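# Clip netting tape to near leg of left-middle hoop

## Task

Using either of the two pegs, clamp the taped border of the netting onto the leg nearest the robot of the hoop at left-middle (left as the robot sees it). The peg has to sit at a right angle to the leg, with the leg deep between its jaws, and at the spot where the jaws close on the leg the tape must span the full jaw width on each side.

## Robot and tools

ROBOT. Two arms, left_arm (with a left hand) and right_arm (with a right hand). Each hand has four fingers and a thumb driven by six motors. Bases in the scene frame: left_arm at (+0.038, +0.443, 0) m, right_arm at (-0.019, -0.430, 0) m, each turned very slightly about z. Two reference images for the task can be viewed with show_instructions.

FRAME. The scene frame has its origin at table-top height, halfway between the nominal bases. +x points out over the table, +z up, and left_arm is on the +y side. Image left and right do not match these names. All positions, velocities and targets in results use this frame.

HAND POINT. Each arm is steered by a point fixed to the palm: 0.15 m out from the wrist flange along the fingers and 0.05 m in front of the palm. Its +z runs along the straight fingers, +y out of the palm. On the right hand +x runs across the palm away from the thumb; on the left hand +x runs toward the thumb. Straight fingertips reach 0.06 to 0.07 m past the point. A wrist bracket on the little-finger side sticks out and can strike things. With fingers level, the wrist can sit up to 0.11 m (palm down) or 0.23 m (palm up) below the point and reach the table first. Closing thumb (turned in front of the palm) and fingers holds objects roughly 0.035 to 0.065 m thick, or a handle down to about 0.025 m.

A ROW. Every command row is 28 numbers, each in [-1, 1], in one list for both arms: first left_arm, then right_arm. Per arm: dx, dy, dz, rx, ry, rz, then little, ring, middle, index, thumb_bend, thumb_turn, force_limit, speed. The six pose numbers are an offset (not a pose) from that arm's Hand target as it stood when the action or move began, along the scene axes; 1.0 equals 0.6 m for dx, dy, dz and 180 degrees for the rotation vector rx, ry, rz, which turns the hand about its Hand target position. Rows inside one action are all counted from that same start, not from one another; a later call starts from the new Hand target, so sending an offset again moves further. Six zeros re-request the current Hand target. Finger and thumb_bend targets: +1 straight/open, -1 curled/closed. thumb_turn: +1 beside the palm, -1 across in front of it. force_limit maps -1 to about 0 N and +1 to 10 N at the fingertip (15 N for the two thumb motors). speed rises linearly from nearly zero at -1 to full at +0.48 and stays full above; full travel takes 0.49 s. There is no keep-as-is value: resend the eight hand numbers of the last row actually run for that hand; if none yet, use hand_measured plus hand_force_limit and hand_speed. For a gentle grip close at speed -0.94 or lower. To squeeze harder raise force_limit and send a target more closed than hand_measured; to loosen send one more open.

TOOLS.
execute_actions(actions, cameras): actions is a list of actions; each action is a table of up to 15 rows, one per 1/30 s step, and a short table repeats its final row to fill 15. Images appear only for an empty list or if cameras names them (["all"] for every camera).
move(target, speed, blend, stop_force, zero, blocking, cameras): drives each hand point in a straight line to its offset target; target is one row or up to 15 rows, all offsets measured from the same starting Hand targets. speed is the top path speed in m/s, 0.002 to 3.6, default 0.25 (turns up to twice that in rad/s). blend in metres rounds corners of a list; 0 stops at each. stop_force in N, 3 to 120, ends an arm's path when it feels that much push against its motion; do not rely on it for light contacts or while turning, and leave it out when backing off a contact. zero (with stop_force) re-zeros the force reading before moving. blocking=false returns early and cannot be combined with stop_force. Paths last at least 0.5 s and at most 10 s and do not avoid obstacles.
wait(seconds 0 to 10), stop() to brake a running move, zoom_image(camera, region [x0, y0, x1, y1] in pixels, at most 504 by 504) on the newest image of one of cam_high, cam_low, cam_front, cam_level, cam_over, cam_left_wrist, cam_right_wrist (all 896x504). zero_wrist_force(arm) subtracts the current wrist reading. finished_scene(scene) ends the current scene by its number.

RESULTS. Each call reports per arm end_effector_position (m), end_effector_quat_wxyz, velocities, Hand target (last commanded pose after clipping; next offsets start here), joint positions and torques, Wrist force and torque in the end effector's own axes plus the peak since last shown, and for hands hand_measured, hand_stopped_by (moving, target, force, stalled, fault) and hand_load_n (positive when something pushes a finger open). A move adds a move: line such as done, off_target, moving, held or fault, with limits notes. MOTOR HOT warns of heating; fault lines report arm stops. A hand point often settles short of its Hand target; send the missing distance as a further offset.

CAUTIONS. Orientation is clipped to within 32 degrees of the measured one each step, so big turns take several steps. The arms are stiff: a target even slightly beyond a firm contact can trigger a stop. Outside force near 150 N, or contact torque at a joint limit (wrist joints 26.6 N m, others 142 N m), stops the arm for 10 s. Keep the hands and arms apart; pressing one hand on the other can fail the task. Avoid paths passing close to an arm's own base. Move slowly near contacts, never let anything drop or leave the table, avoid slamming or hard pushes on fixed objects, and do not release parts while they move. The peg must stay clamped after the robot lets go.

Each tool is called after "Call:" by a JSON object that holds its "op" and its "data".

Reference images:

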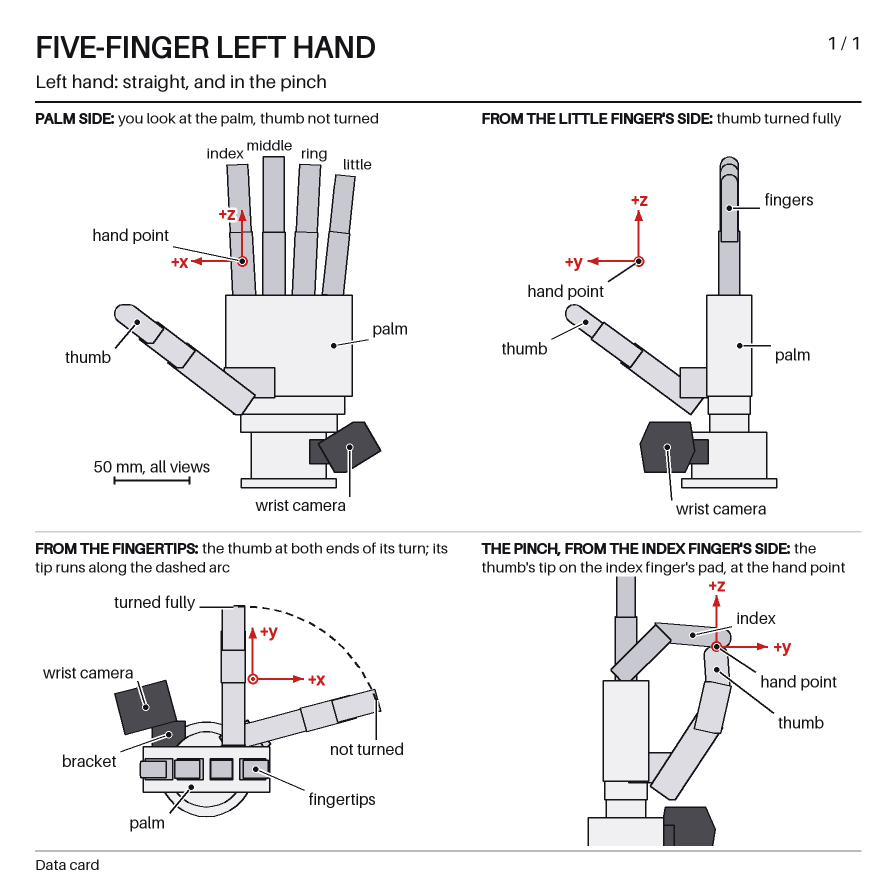

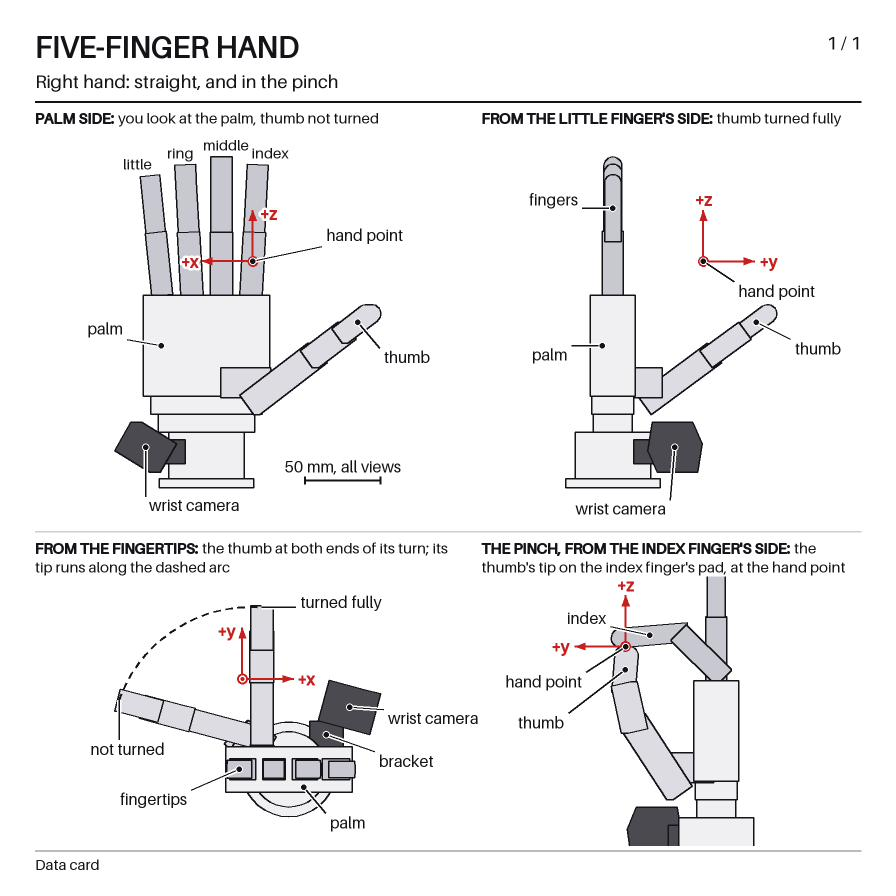

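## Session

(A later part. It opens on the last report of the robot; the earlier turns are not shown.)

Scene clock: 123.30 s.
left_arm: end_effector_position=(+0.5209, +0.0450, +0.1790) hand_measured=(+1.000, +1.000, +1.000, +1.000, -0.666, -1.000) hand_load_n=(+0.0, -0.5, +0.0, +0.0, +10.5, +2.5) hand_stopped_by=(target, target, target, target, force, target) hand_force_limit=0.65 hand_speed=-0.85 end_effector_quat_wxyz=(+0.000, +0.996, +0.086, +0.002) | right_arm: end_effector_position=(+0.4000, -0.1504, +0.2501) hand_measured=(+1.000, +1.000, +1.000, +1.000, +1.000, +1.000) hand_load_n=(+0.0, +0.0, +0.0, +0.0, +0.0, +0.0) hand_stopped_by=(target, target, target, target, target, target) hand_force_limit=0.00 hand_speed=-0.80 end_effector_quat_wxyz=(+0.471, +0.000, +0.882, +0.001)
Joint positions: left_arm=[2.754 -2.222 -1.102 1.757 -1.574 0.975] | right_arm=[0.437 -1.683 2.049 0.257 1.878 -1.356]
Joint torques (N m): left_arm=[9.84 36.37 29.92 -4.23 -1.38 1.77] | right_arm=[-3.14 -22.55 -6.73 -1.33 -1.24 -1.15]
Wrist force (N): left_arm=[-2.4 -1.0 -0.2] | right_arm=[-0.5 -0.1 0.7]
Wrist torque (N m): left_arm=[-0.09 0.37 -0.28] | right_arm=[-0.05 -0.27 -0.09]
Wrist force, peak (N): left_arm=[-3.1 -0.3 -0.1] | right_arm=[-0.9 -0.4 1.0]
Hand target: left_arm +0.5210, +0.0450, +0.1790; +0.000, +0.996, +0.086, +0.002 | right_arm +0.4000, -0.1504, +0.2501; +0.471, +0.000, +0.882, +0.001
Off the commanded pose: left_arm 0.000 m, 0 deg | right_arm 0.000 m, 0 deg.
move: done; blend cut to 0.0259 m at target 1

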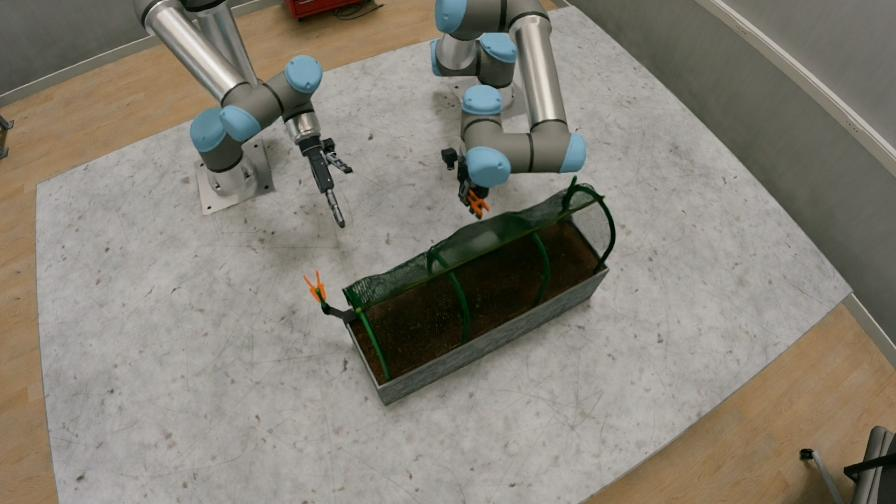

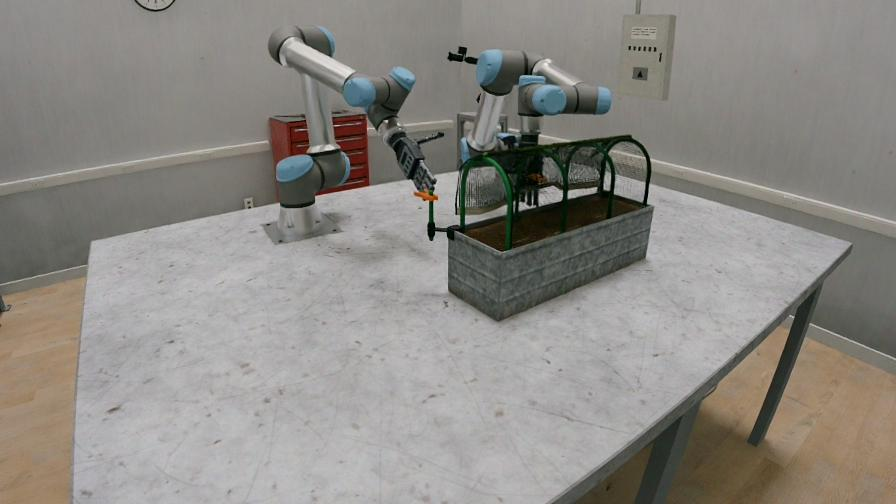

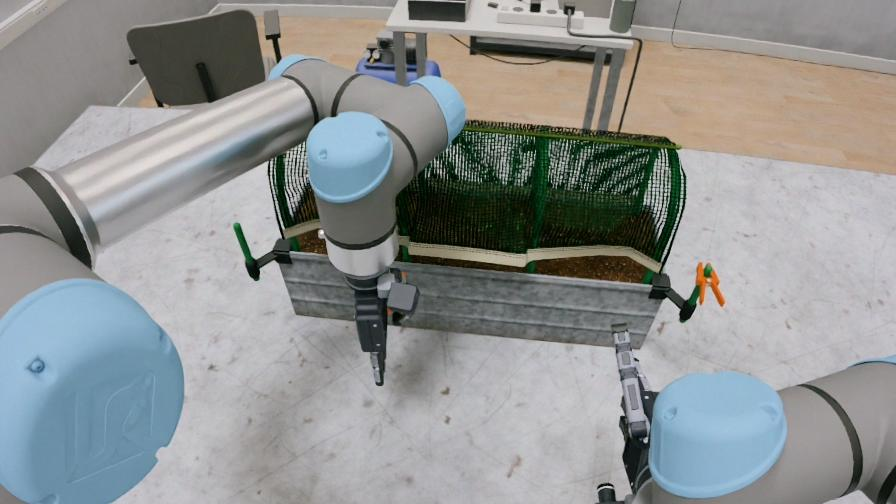

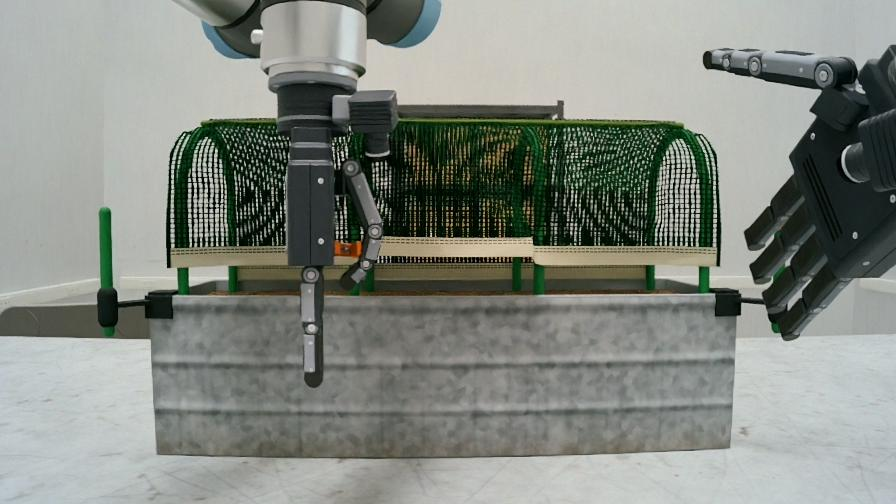

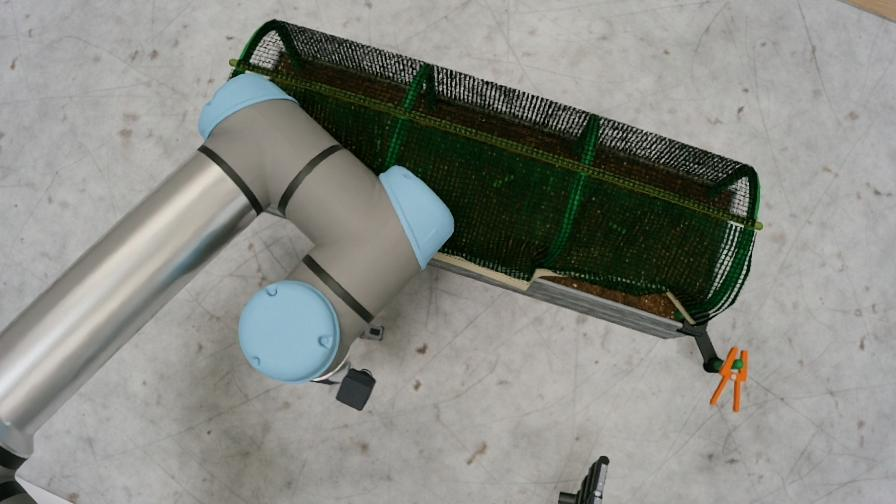

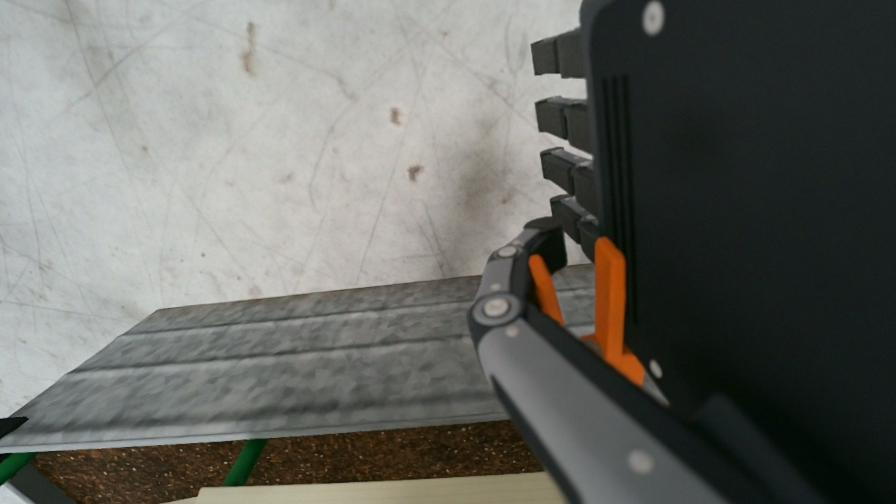

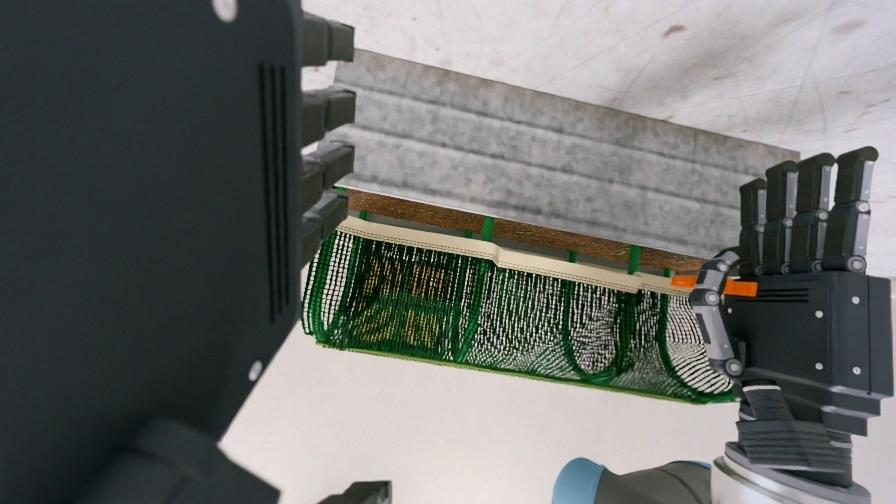

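Call:
{"op": "move", "data": {"target": [0.0983,-0.006,-0.0025,0,0,0,1,1,1,1,-0.7,-1,0.65,-0.85,0,0,0,0,0,0,1,1,1,1,1,1,0,-0.8], "speed": 0.08, "stop_force": 8, "cameras": ["cam_level","cam_front","cam_over","cam_left_wrist","cam_right_wrist"]}}

Call:
{"op": "zoom_image", "data": {"camera": "cam_level", "region": [310, 220, 390, 280]}}

Call:
{"op": "zoom_image", "data": {"camera": "cam_right_wrist", "region": [560, 220, 720, 340]}}

Call:
{"op": "zoom_image", "data": {"camera": "cam_left_wrist", "region": [440, 240, 700, 440]}}

Call:
{"op": "zoom_image", "data": {"camera": "cam_front", "region": [340, 200, 480, 340]}}

Scene clock: 127.57 s.
left_arm: end_effector_position=(+0.5800, +0.0414, +0.1775) hand_measured=(+1.000, +1.000, +1.000, +1.000, -0.666, -1.000) hand_load_n=(+0.0, +0.0, +0.0, +0.0, +10.0, +3.0) hand_stopped_by=(target, target, target, target, force, target) hand_force_limit=0.65 hand_speed=-0.85 end_effector_quat_wxyz=(+0.000, +0.996, +0.086, +0.002) | right_arm: end_effector_position=(+0.4000, -0.1504, +0.2501) hand_measured=(+1.000, +1.000, +1.000, +1.000, +1.000, +1.000) hand_load_n=(+0.0, +0.0, +0.0, +0.0, +0.0, +0.0) hand_stopped_by=(target, target, target, target, target, target) hand_force_limit=0.00 hand_speed=-0.80 end_effector_quat_wxyz=(+0.471, +0.000, +0.882, +0.001)
Joint positions: left_arm=[2.79 -2.366 -0.858 1.657 -1.574 1.01] | right_arm=[0.437 -1.683 2.049 0.257 1.878 -1.356]
Joint torques (N m): left_arm=[10.72 40.75 30.82 -4.08 -1.28 1.97] | right_arm=[-3.09 -23.15 -6.62 -1.22 -1.1 -1.13]
Wrist force (N): left_arm=[-2.1 -0.6 0.2] | right_arm=[-0.5 0.0 0.4]
Wrist torque (N m): left_arm=[-0.05 0.32 -0.29] | right_arm=[-0.03 -0.27 -0.08]
Wrist force, peak (N): left_arm=[-2.9 -1.2 -0.2] | right_arm=[-1.1 -0.3 0.9]
Hand target: left_arm +0.5800, +0.0414, +0.1775; +0.000, +0.996, +0.086, +0.002 | right_arm +0.4000, -0.1504, +0.2501; +0.471, +0.000, +0.882, +0.001
Off the commanded pose: left_arm 0.000 m, 0 deg | right_arm 0.000 m, 0 deg.
move: done
Images, in order (width x height): cam_front 896x504, cam_level 896x504, cam_over 896x504, cam_left_wrist 896x504, cam_right_wrist 896x504.

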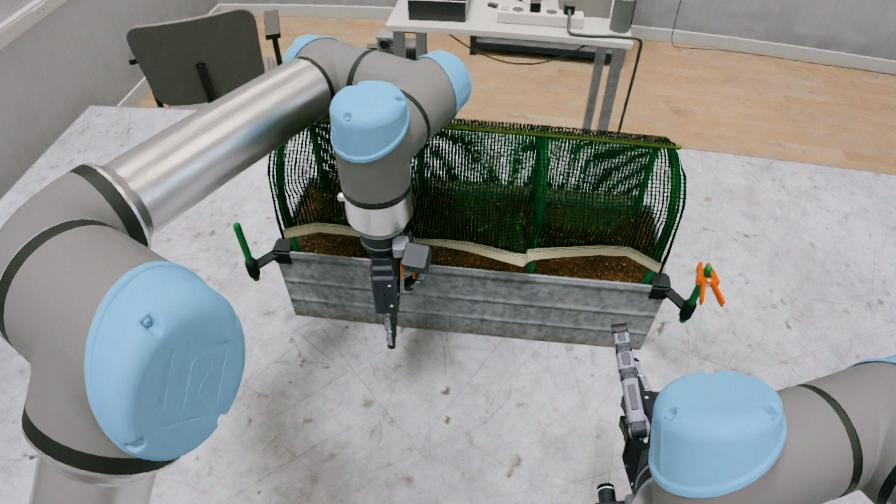

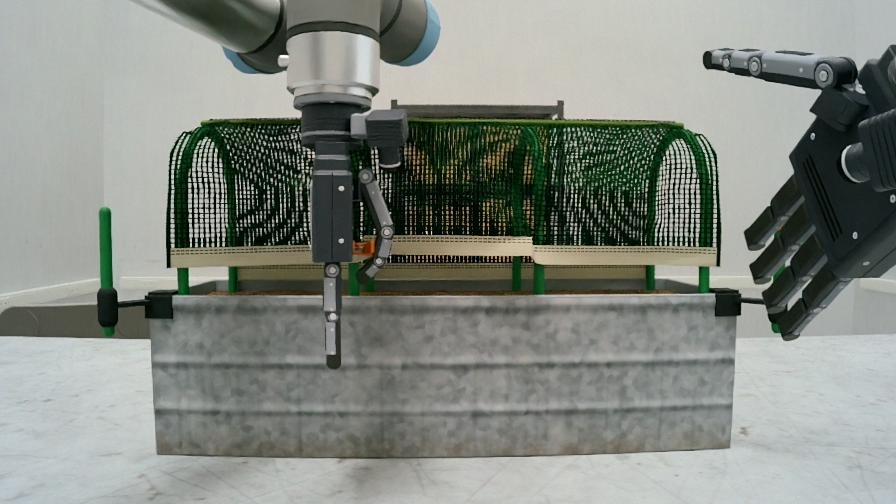

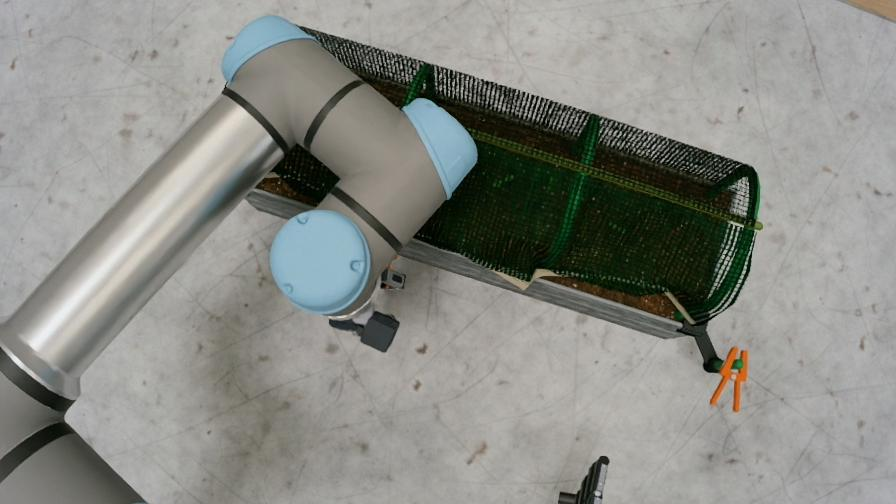

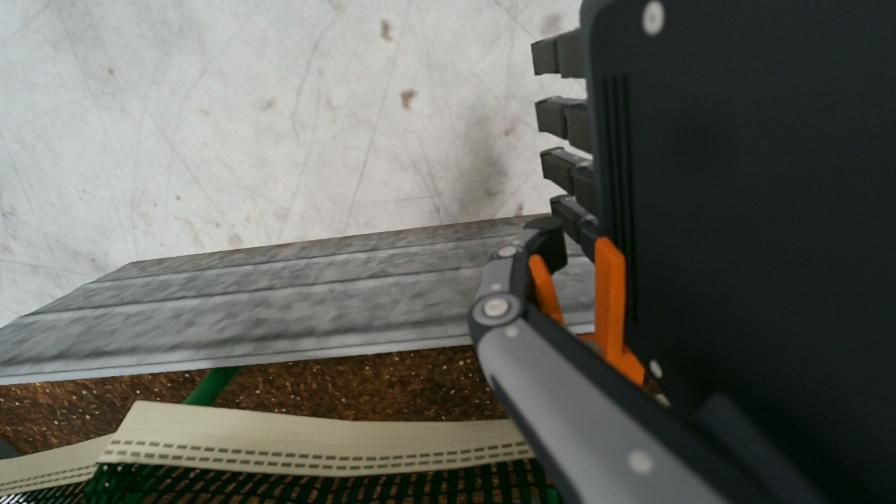

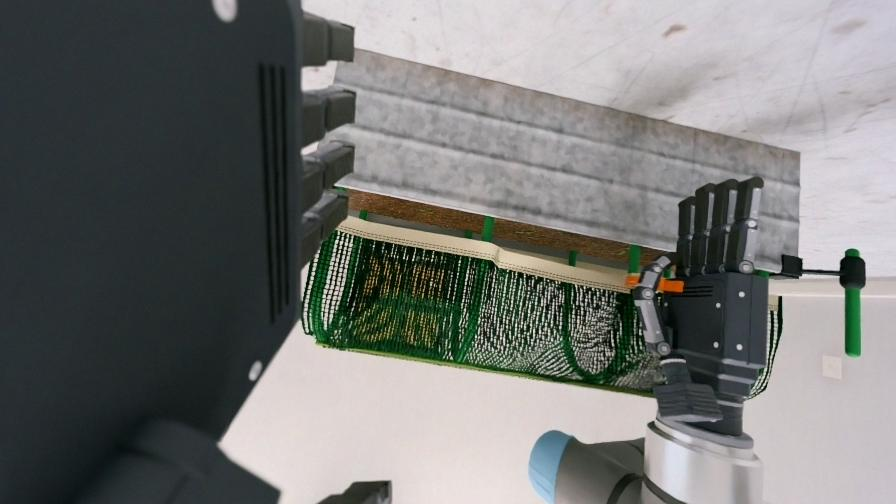

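Scaled by 6.300 from the camera's 896x504 image, which has a finer 1280x720 frame.

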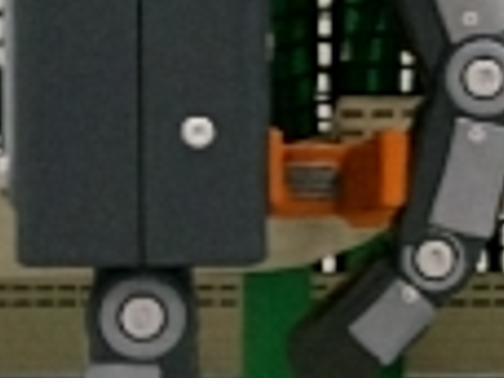

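Scaled by 3.150 from the camera's 896x504 image, which has a finer 1280x720 frame.

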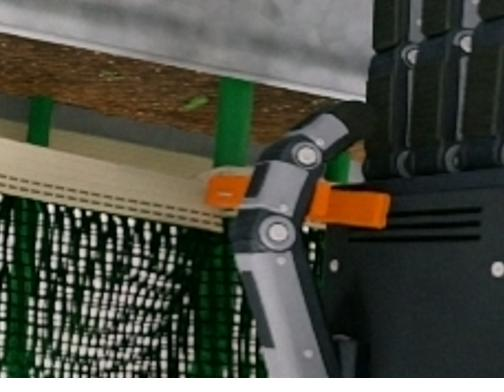

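Scaled by 1.938 from the camera's 896x504 image, which has a finer 1280x720 frame.

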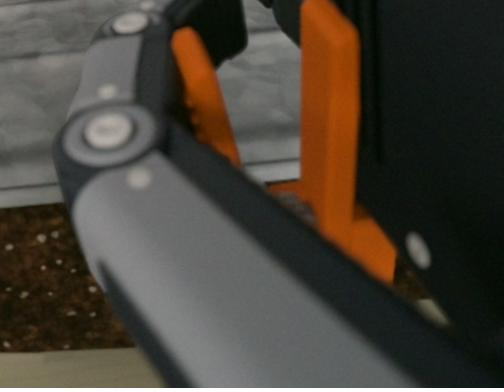

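Scaled by 3.600 from the camera's 896x504 image, which has a finer 1280x720 frame.

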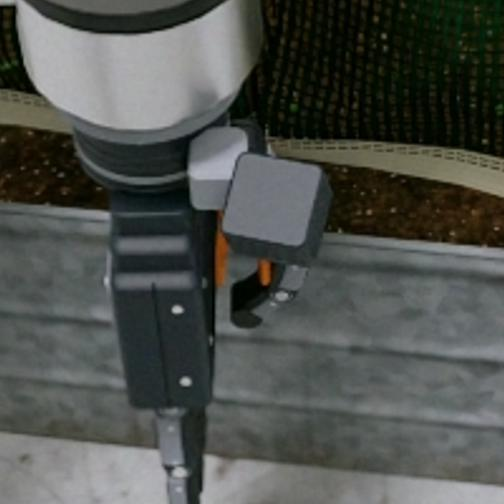

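Call:
{"op": "move", "data": {"target": [[-0.0247,0.0003,-0.0058,0,0,0,1,1,1,1,-0.7,-1,0.65,-0.85,0,0,0,0,0,0,1,1,1,1,1,1,0,-0.8],[0.0,0.0045,-0.0058,0,0,0,1,1,1,1,-0.7,-1,0.65,-0.85,0,0,0,0,0,0,1,1,1,1,1,1,0,-0.8]], "speed": 0.06, "cameras": ["cam_level","cam_front","cam_left_wrist","cam_right_wrist"]}}

Call:
{"op": "zoom_image", "data": {"camera": "cam_level", "region": [310, 220, 390, 280]}}

Call:
{"op": "zoom_image", "data": {"camera": "cam_right_wrist", "region": [560, 220, 720, 340]}}

Call:
{"op": "zoom_image", "data": {"camera": "cam_front", "region": [340, 200, 480, 340]}}

Scene clock: 131.20 s.
left_arm: end_effector_position=(+0.5799, +0.0441, +0.1740) hand_measured=(+1.000, +1.000, +1.000, +1.000, -0.666, -1.000) hand_load_n=(+0.0, +0.0, +0.0, +0.0, +10.5, +2.5) hand_stopped_by=(target, target, target, target, force, target) hand_force_limit=0.65 hand_speed=-0.85 end_effector_quat_wxyz=(+0.000, +0.996, +0.086, +0.002) | right_arm: end_effector_position=(+0.4000, -0.1504, +0.2501) hand_measured=(+1.000, +1.000, +1.000, +1.000, +1.000, +1.000) hand_load_n=(+0.0, +0.0, +0.0, +0.0, -0.5, +0.0) hand_stopped_by=(target, target, target, target, target, target) hand_force_limit=0.00 hand_speed=-0.80 end_effector_quat_wxyz=(+0.471, +0.000, +0.882, +0.001)
Joint positions: left_arm=[2.794 -2.362 -0.874 1.669 -1.573 1.014] | right_arm=[0.437 -1.683 2.049 0.257 1.878 -1.356]
Joint torques (N m): left_arm=[10.09 40.93 31.61 -4.26 0.34 1.79] | right_arm=[-2.34 -22.56 -7.26 -1.2 -1.21 -1.15]
Wrist force (N): left_arm=[-2.4 -0.6 0.2] | right_arm=[-0.4 0.2 0.9]
Wrist torque (N m): left_arm=[-0.05 0.38 -0.32] | right_arm=[-0.03 -0.30 -0.07]
Wrist force, peak (N): left_arm=[-2.5 -1.0 0.2] | right_arm=[-0.6 0.0 1.2]
Hand target: left_arm +0.5800, +0.0441, +0.1740; +0.000, +0.996, +0.086, +0.002 | right_arm +0.4000, -0.1504, +0.2501; +0.471, +0.000, +0.882, +0.001
Off the commanded pose: left_arm 0.000 m, 0 deg | right_arm 0.000 m, 0 deg.
move: done
Images, in order (width x height): cam_front 896x504, cam_level 896x504, cam_left_wrist 896x504, cam_right_wrist 896x504.

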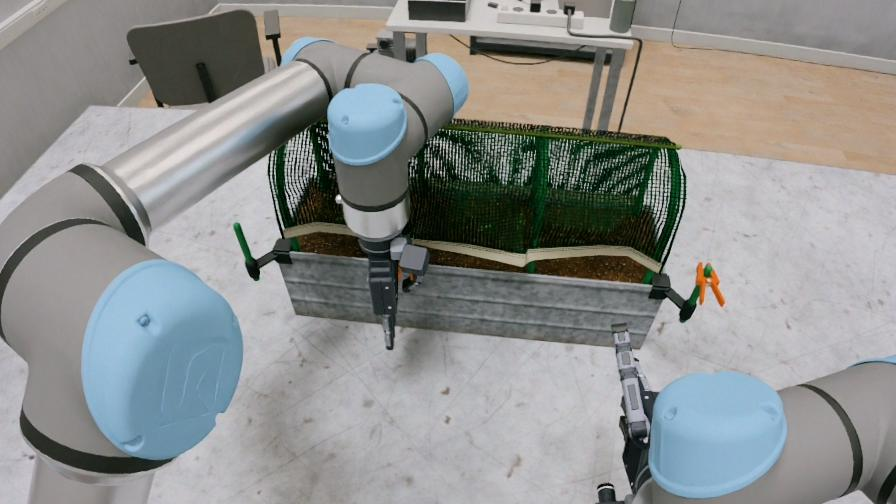

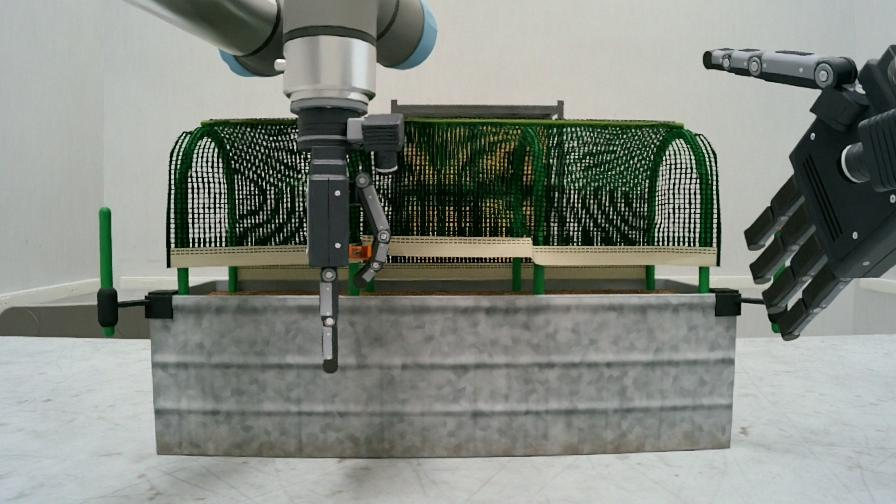

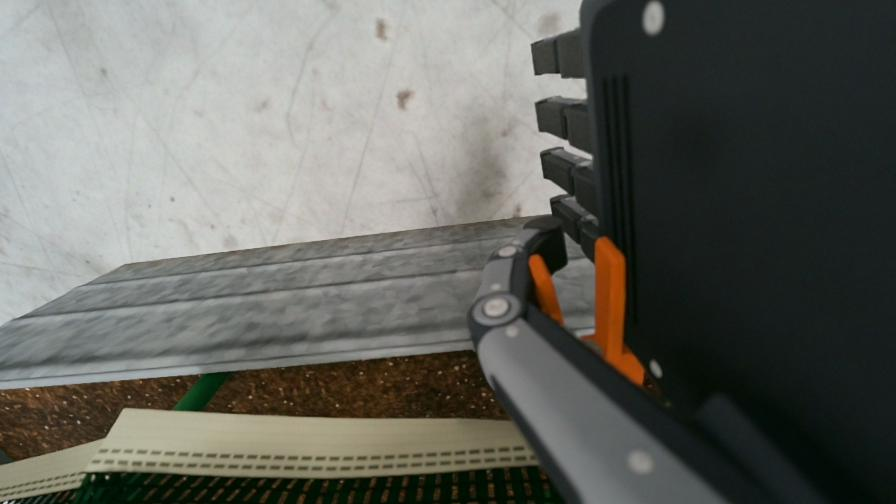

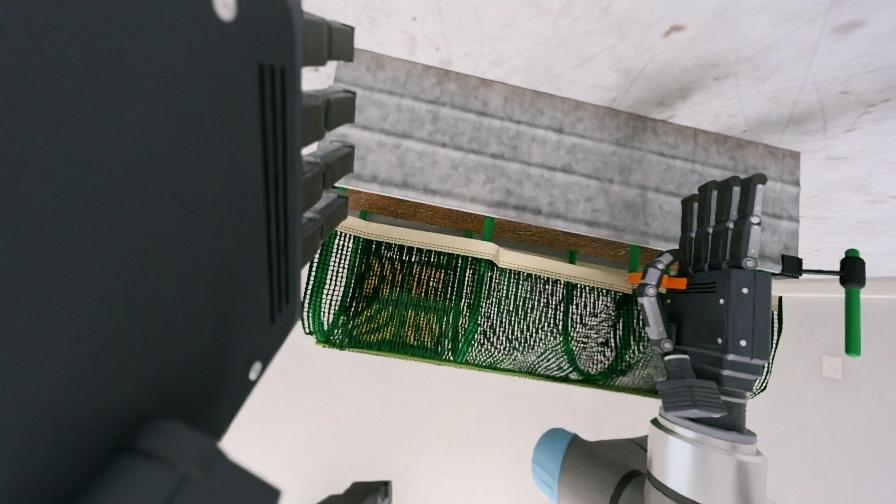

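Scaled by 6.300 from the camera's 896x504 image, which has a finer 1280x720 frame.

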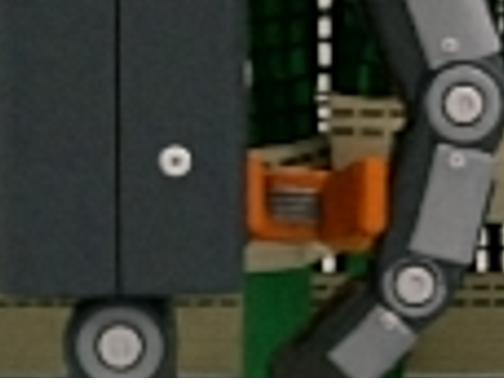

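Scaled by 3.150 from the camera's 896x504 image, which has a finer 1280x720 frame.

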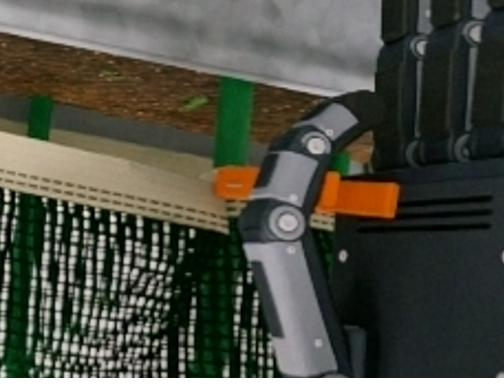

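Scaled by 3.600 from the camera's 896x504 image, which has a finer 1280x720 frame.

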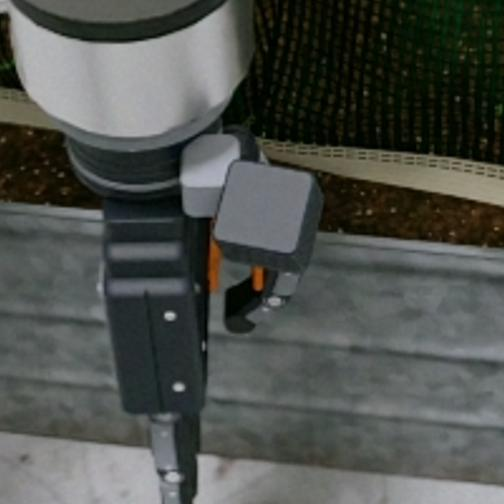

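Call:
{"op": "move", "data": {"target": [0.0362,0.0060,0.0012,0,0,0,1,1,1,1,-0.7,-1,0.65,-0.85,0,0,0,0,0,0,1,1,1,1,1,1,0,-0.8], "speed": 0.05, "stop_force": 10, "cameras": ["cam_level","cam_front","cam_left_wrist","cam_right_wrist"]}}

Call:
{"op": "zoom_image", "data": {"camera": "cam_level", "region": [310, 220, 390, 280]}}

Call:
{"op": "zoom_image", "data": {"camera": "cam_right_wrist", "region": [560, 220, 720, 340]}}

Call:
{"op": "zoom_image", "data": {"camera": "cam_left_wrist", "region": [440, 240, 700, 440]}}

Scene clock: 133.57 s.
left_arm: end_effector_position=(+0.6017, +0.0477, +0.1748) hand_measured=(+1.000, +1.000, +1.000, +1.000, -0.666, -1.000) hand_load_n=(+0.0, +0.0, +0.0, +0.0, +10.5, +3.0) hand_stopped_by=(target, target, target, target, force, target) hand_force_limit=0.65 hand_speed=-0.85 end_effector_quat_wxyz=(+0.000, +0.996, +0.086, +0.002) | right_arm: end_effector_position=(+0.4000, -0.1504, +0.2501) hand_measured=(+1.000, +1.000, +1.000, +1.000, +1.000, +1.000) hand_load_n=(+0.0, +0.5, +0.0, +0.0, +0.0, +0.0) hand_stopped_by=(target, target, target, target, target, target) hand_force_limit=0.00 hand_speed=-0.80 end_effector_quat_wxyz=(+0.471, +0.000, +0.882, +0.001)
Joint positions: left_arm=[2.813 -2.414 -0.778 1.625 -1.573 1.033] | right_arm=[0.437 -1.683 2.049 0.257 1.878 -1.356]
Joint torques (N m): left_arm=[10.77 42.76 31.01 -4.15 -1.57 1.85] | right_arm=[-2.64 -22.82 -6.7 -1.14 -1.23 -1.18]
Wrist force (N): left_arm=[-2.4 -0.6 0.1] | right_arm=[-0.5 0.0 0.9]
Wrist torque (N m): left_arm=[-0.05 0.35 -0.29] | right_arm=[-0.06 -0.29 -0.09]
Wrist force, peak (N): left_arm=[-10.4 -2.8 0.0] | right_arm=[-0.9 -0.3 1.1]
Hand target: left_arm +0.6017, +0.0477, +0.1748; +0.000, +0.996, +0.086, +0.002 | right_arm +0.4000, -0.1504, +0.2501; +0.471, +0.000, +0.882, +0.001
Off the commanded pose: left_arm 0.000 m, 0 deg | right_arm 0.000 m, 0 deg.
move: done
Images, in order (width x height): cam_front 896x504, cam_level 896x504, cam_left_wrist 896x504, cam_right_wrist 896x504.

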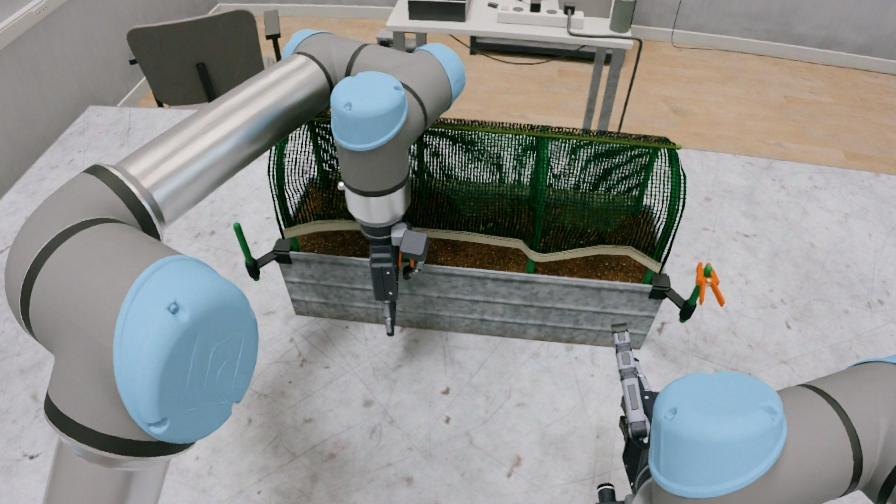

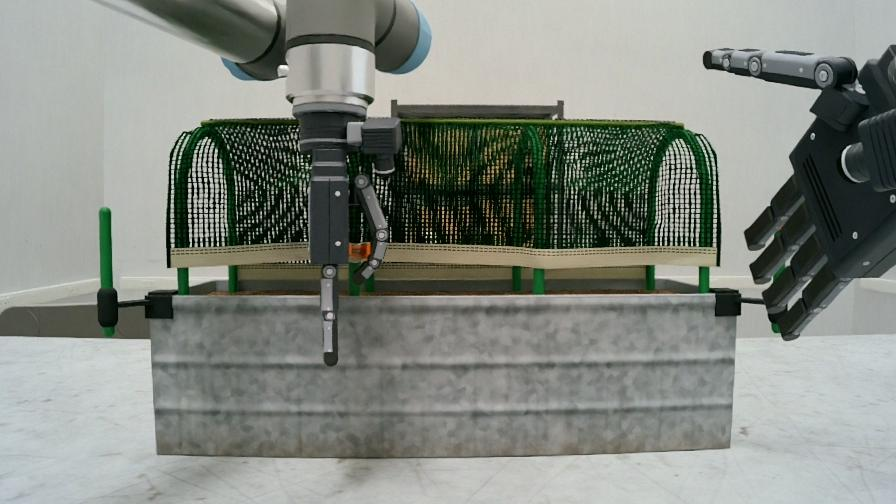

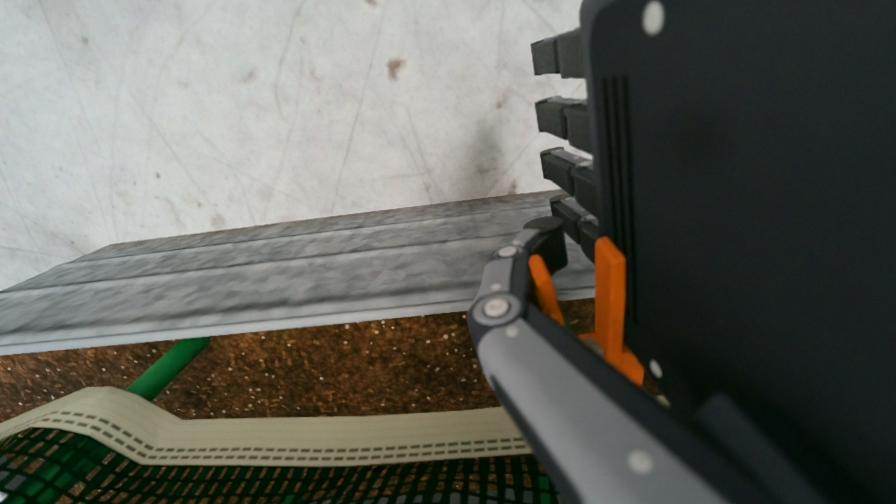

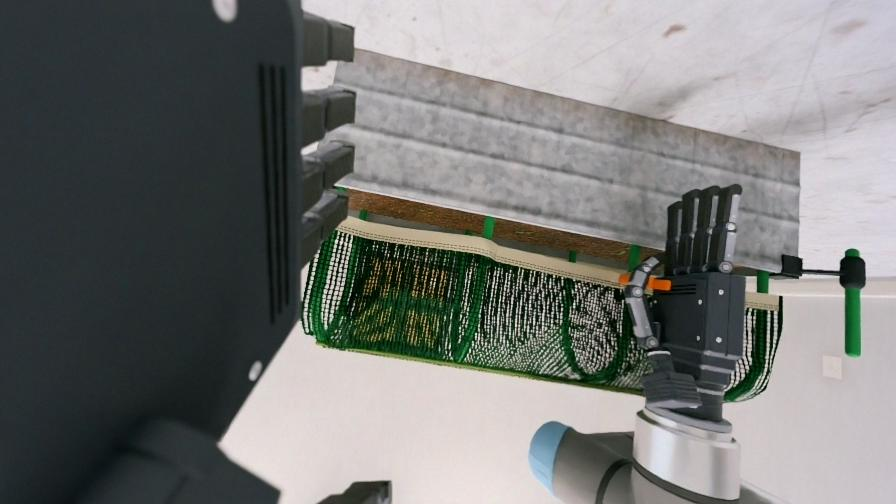

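Scaled by 6.300 from the camera's 896x504 image, which has a finer 1280x720 frame.

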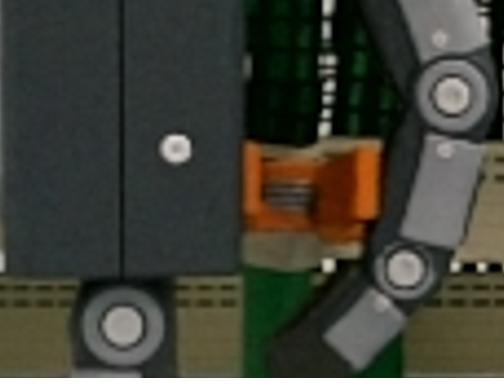

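Scaled by 3.150 from the camera's 896x504 image, which has a finer 1280x720 frame.

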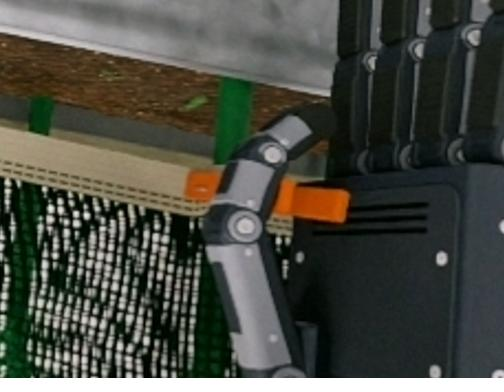

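Scaled by 1.938 from the camera's 896x504 image, which has a finer 1280x720 frame.

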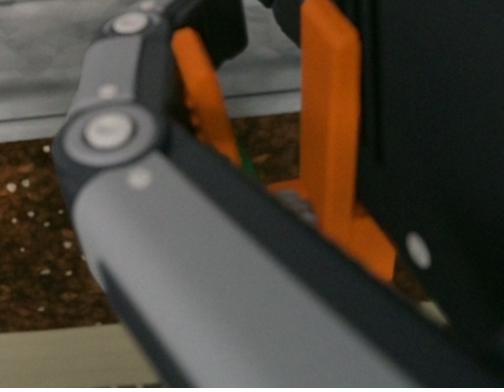

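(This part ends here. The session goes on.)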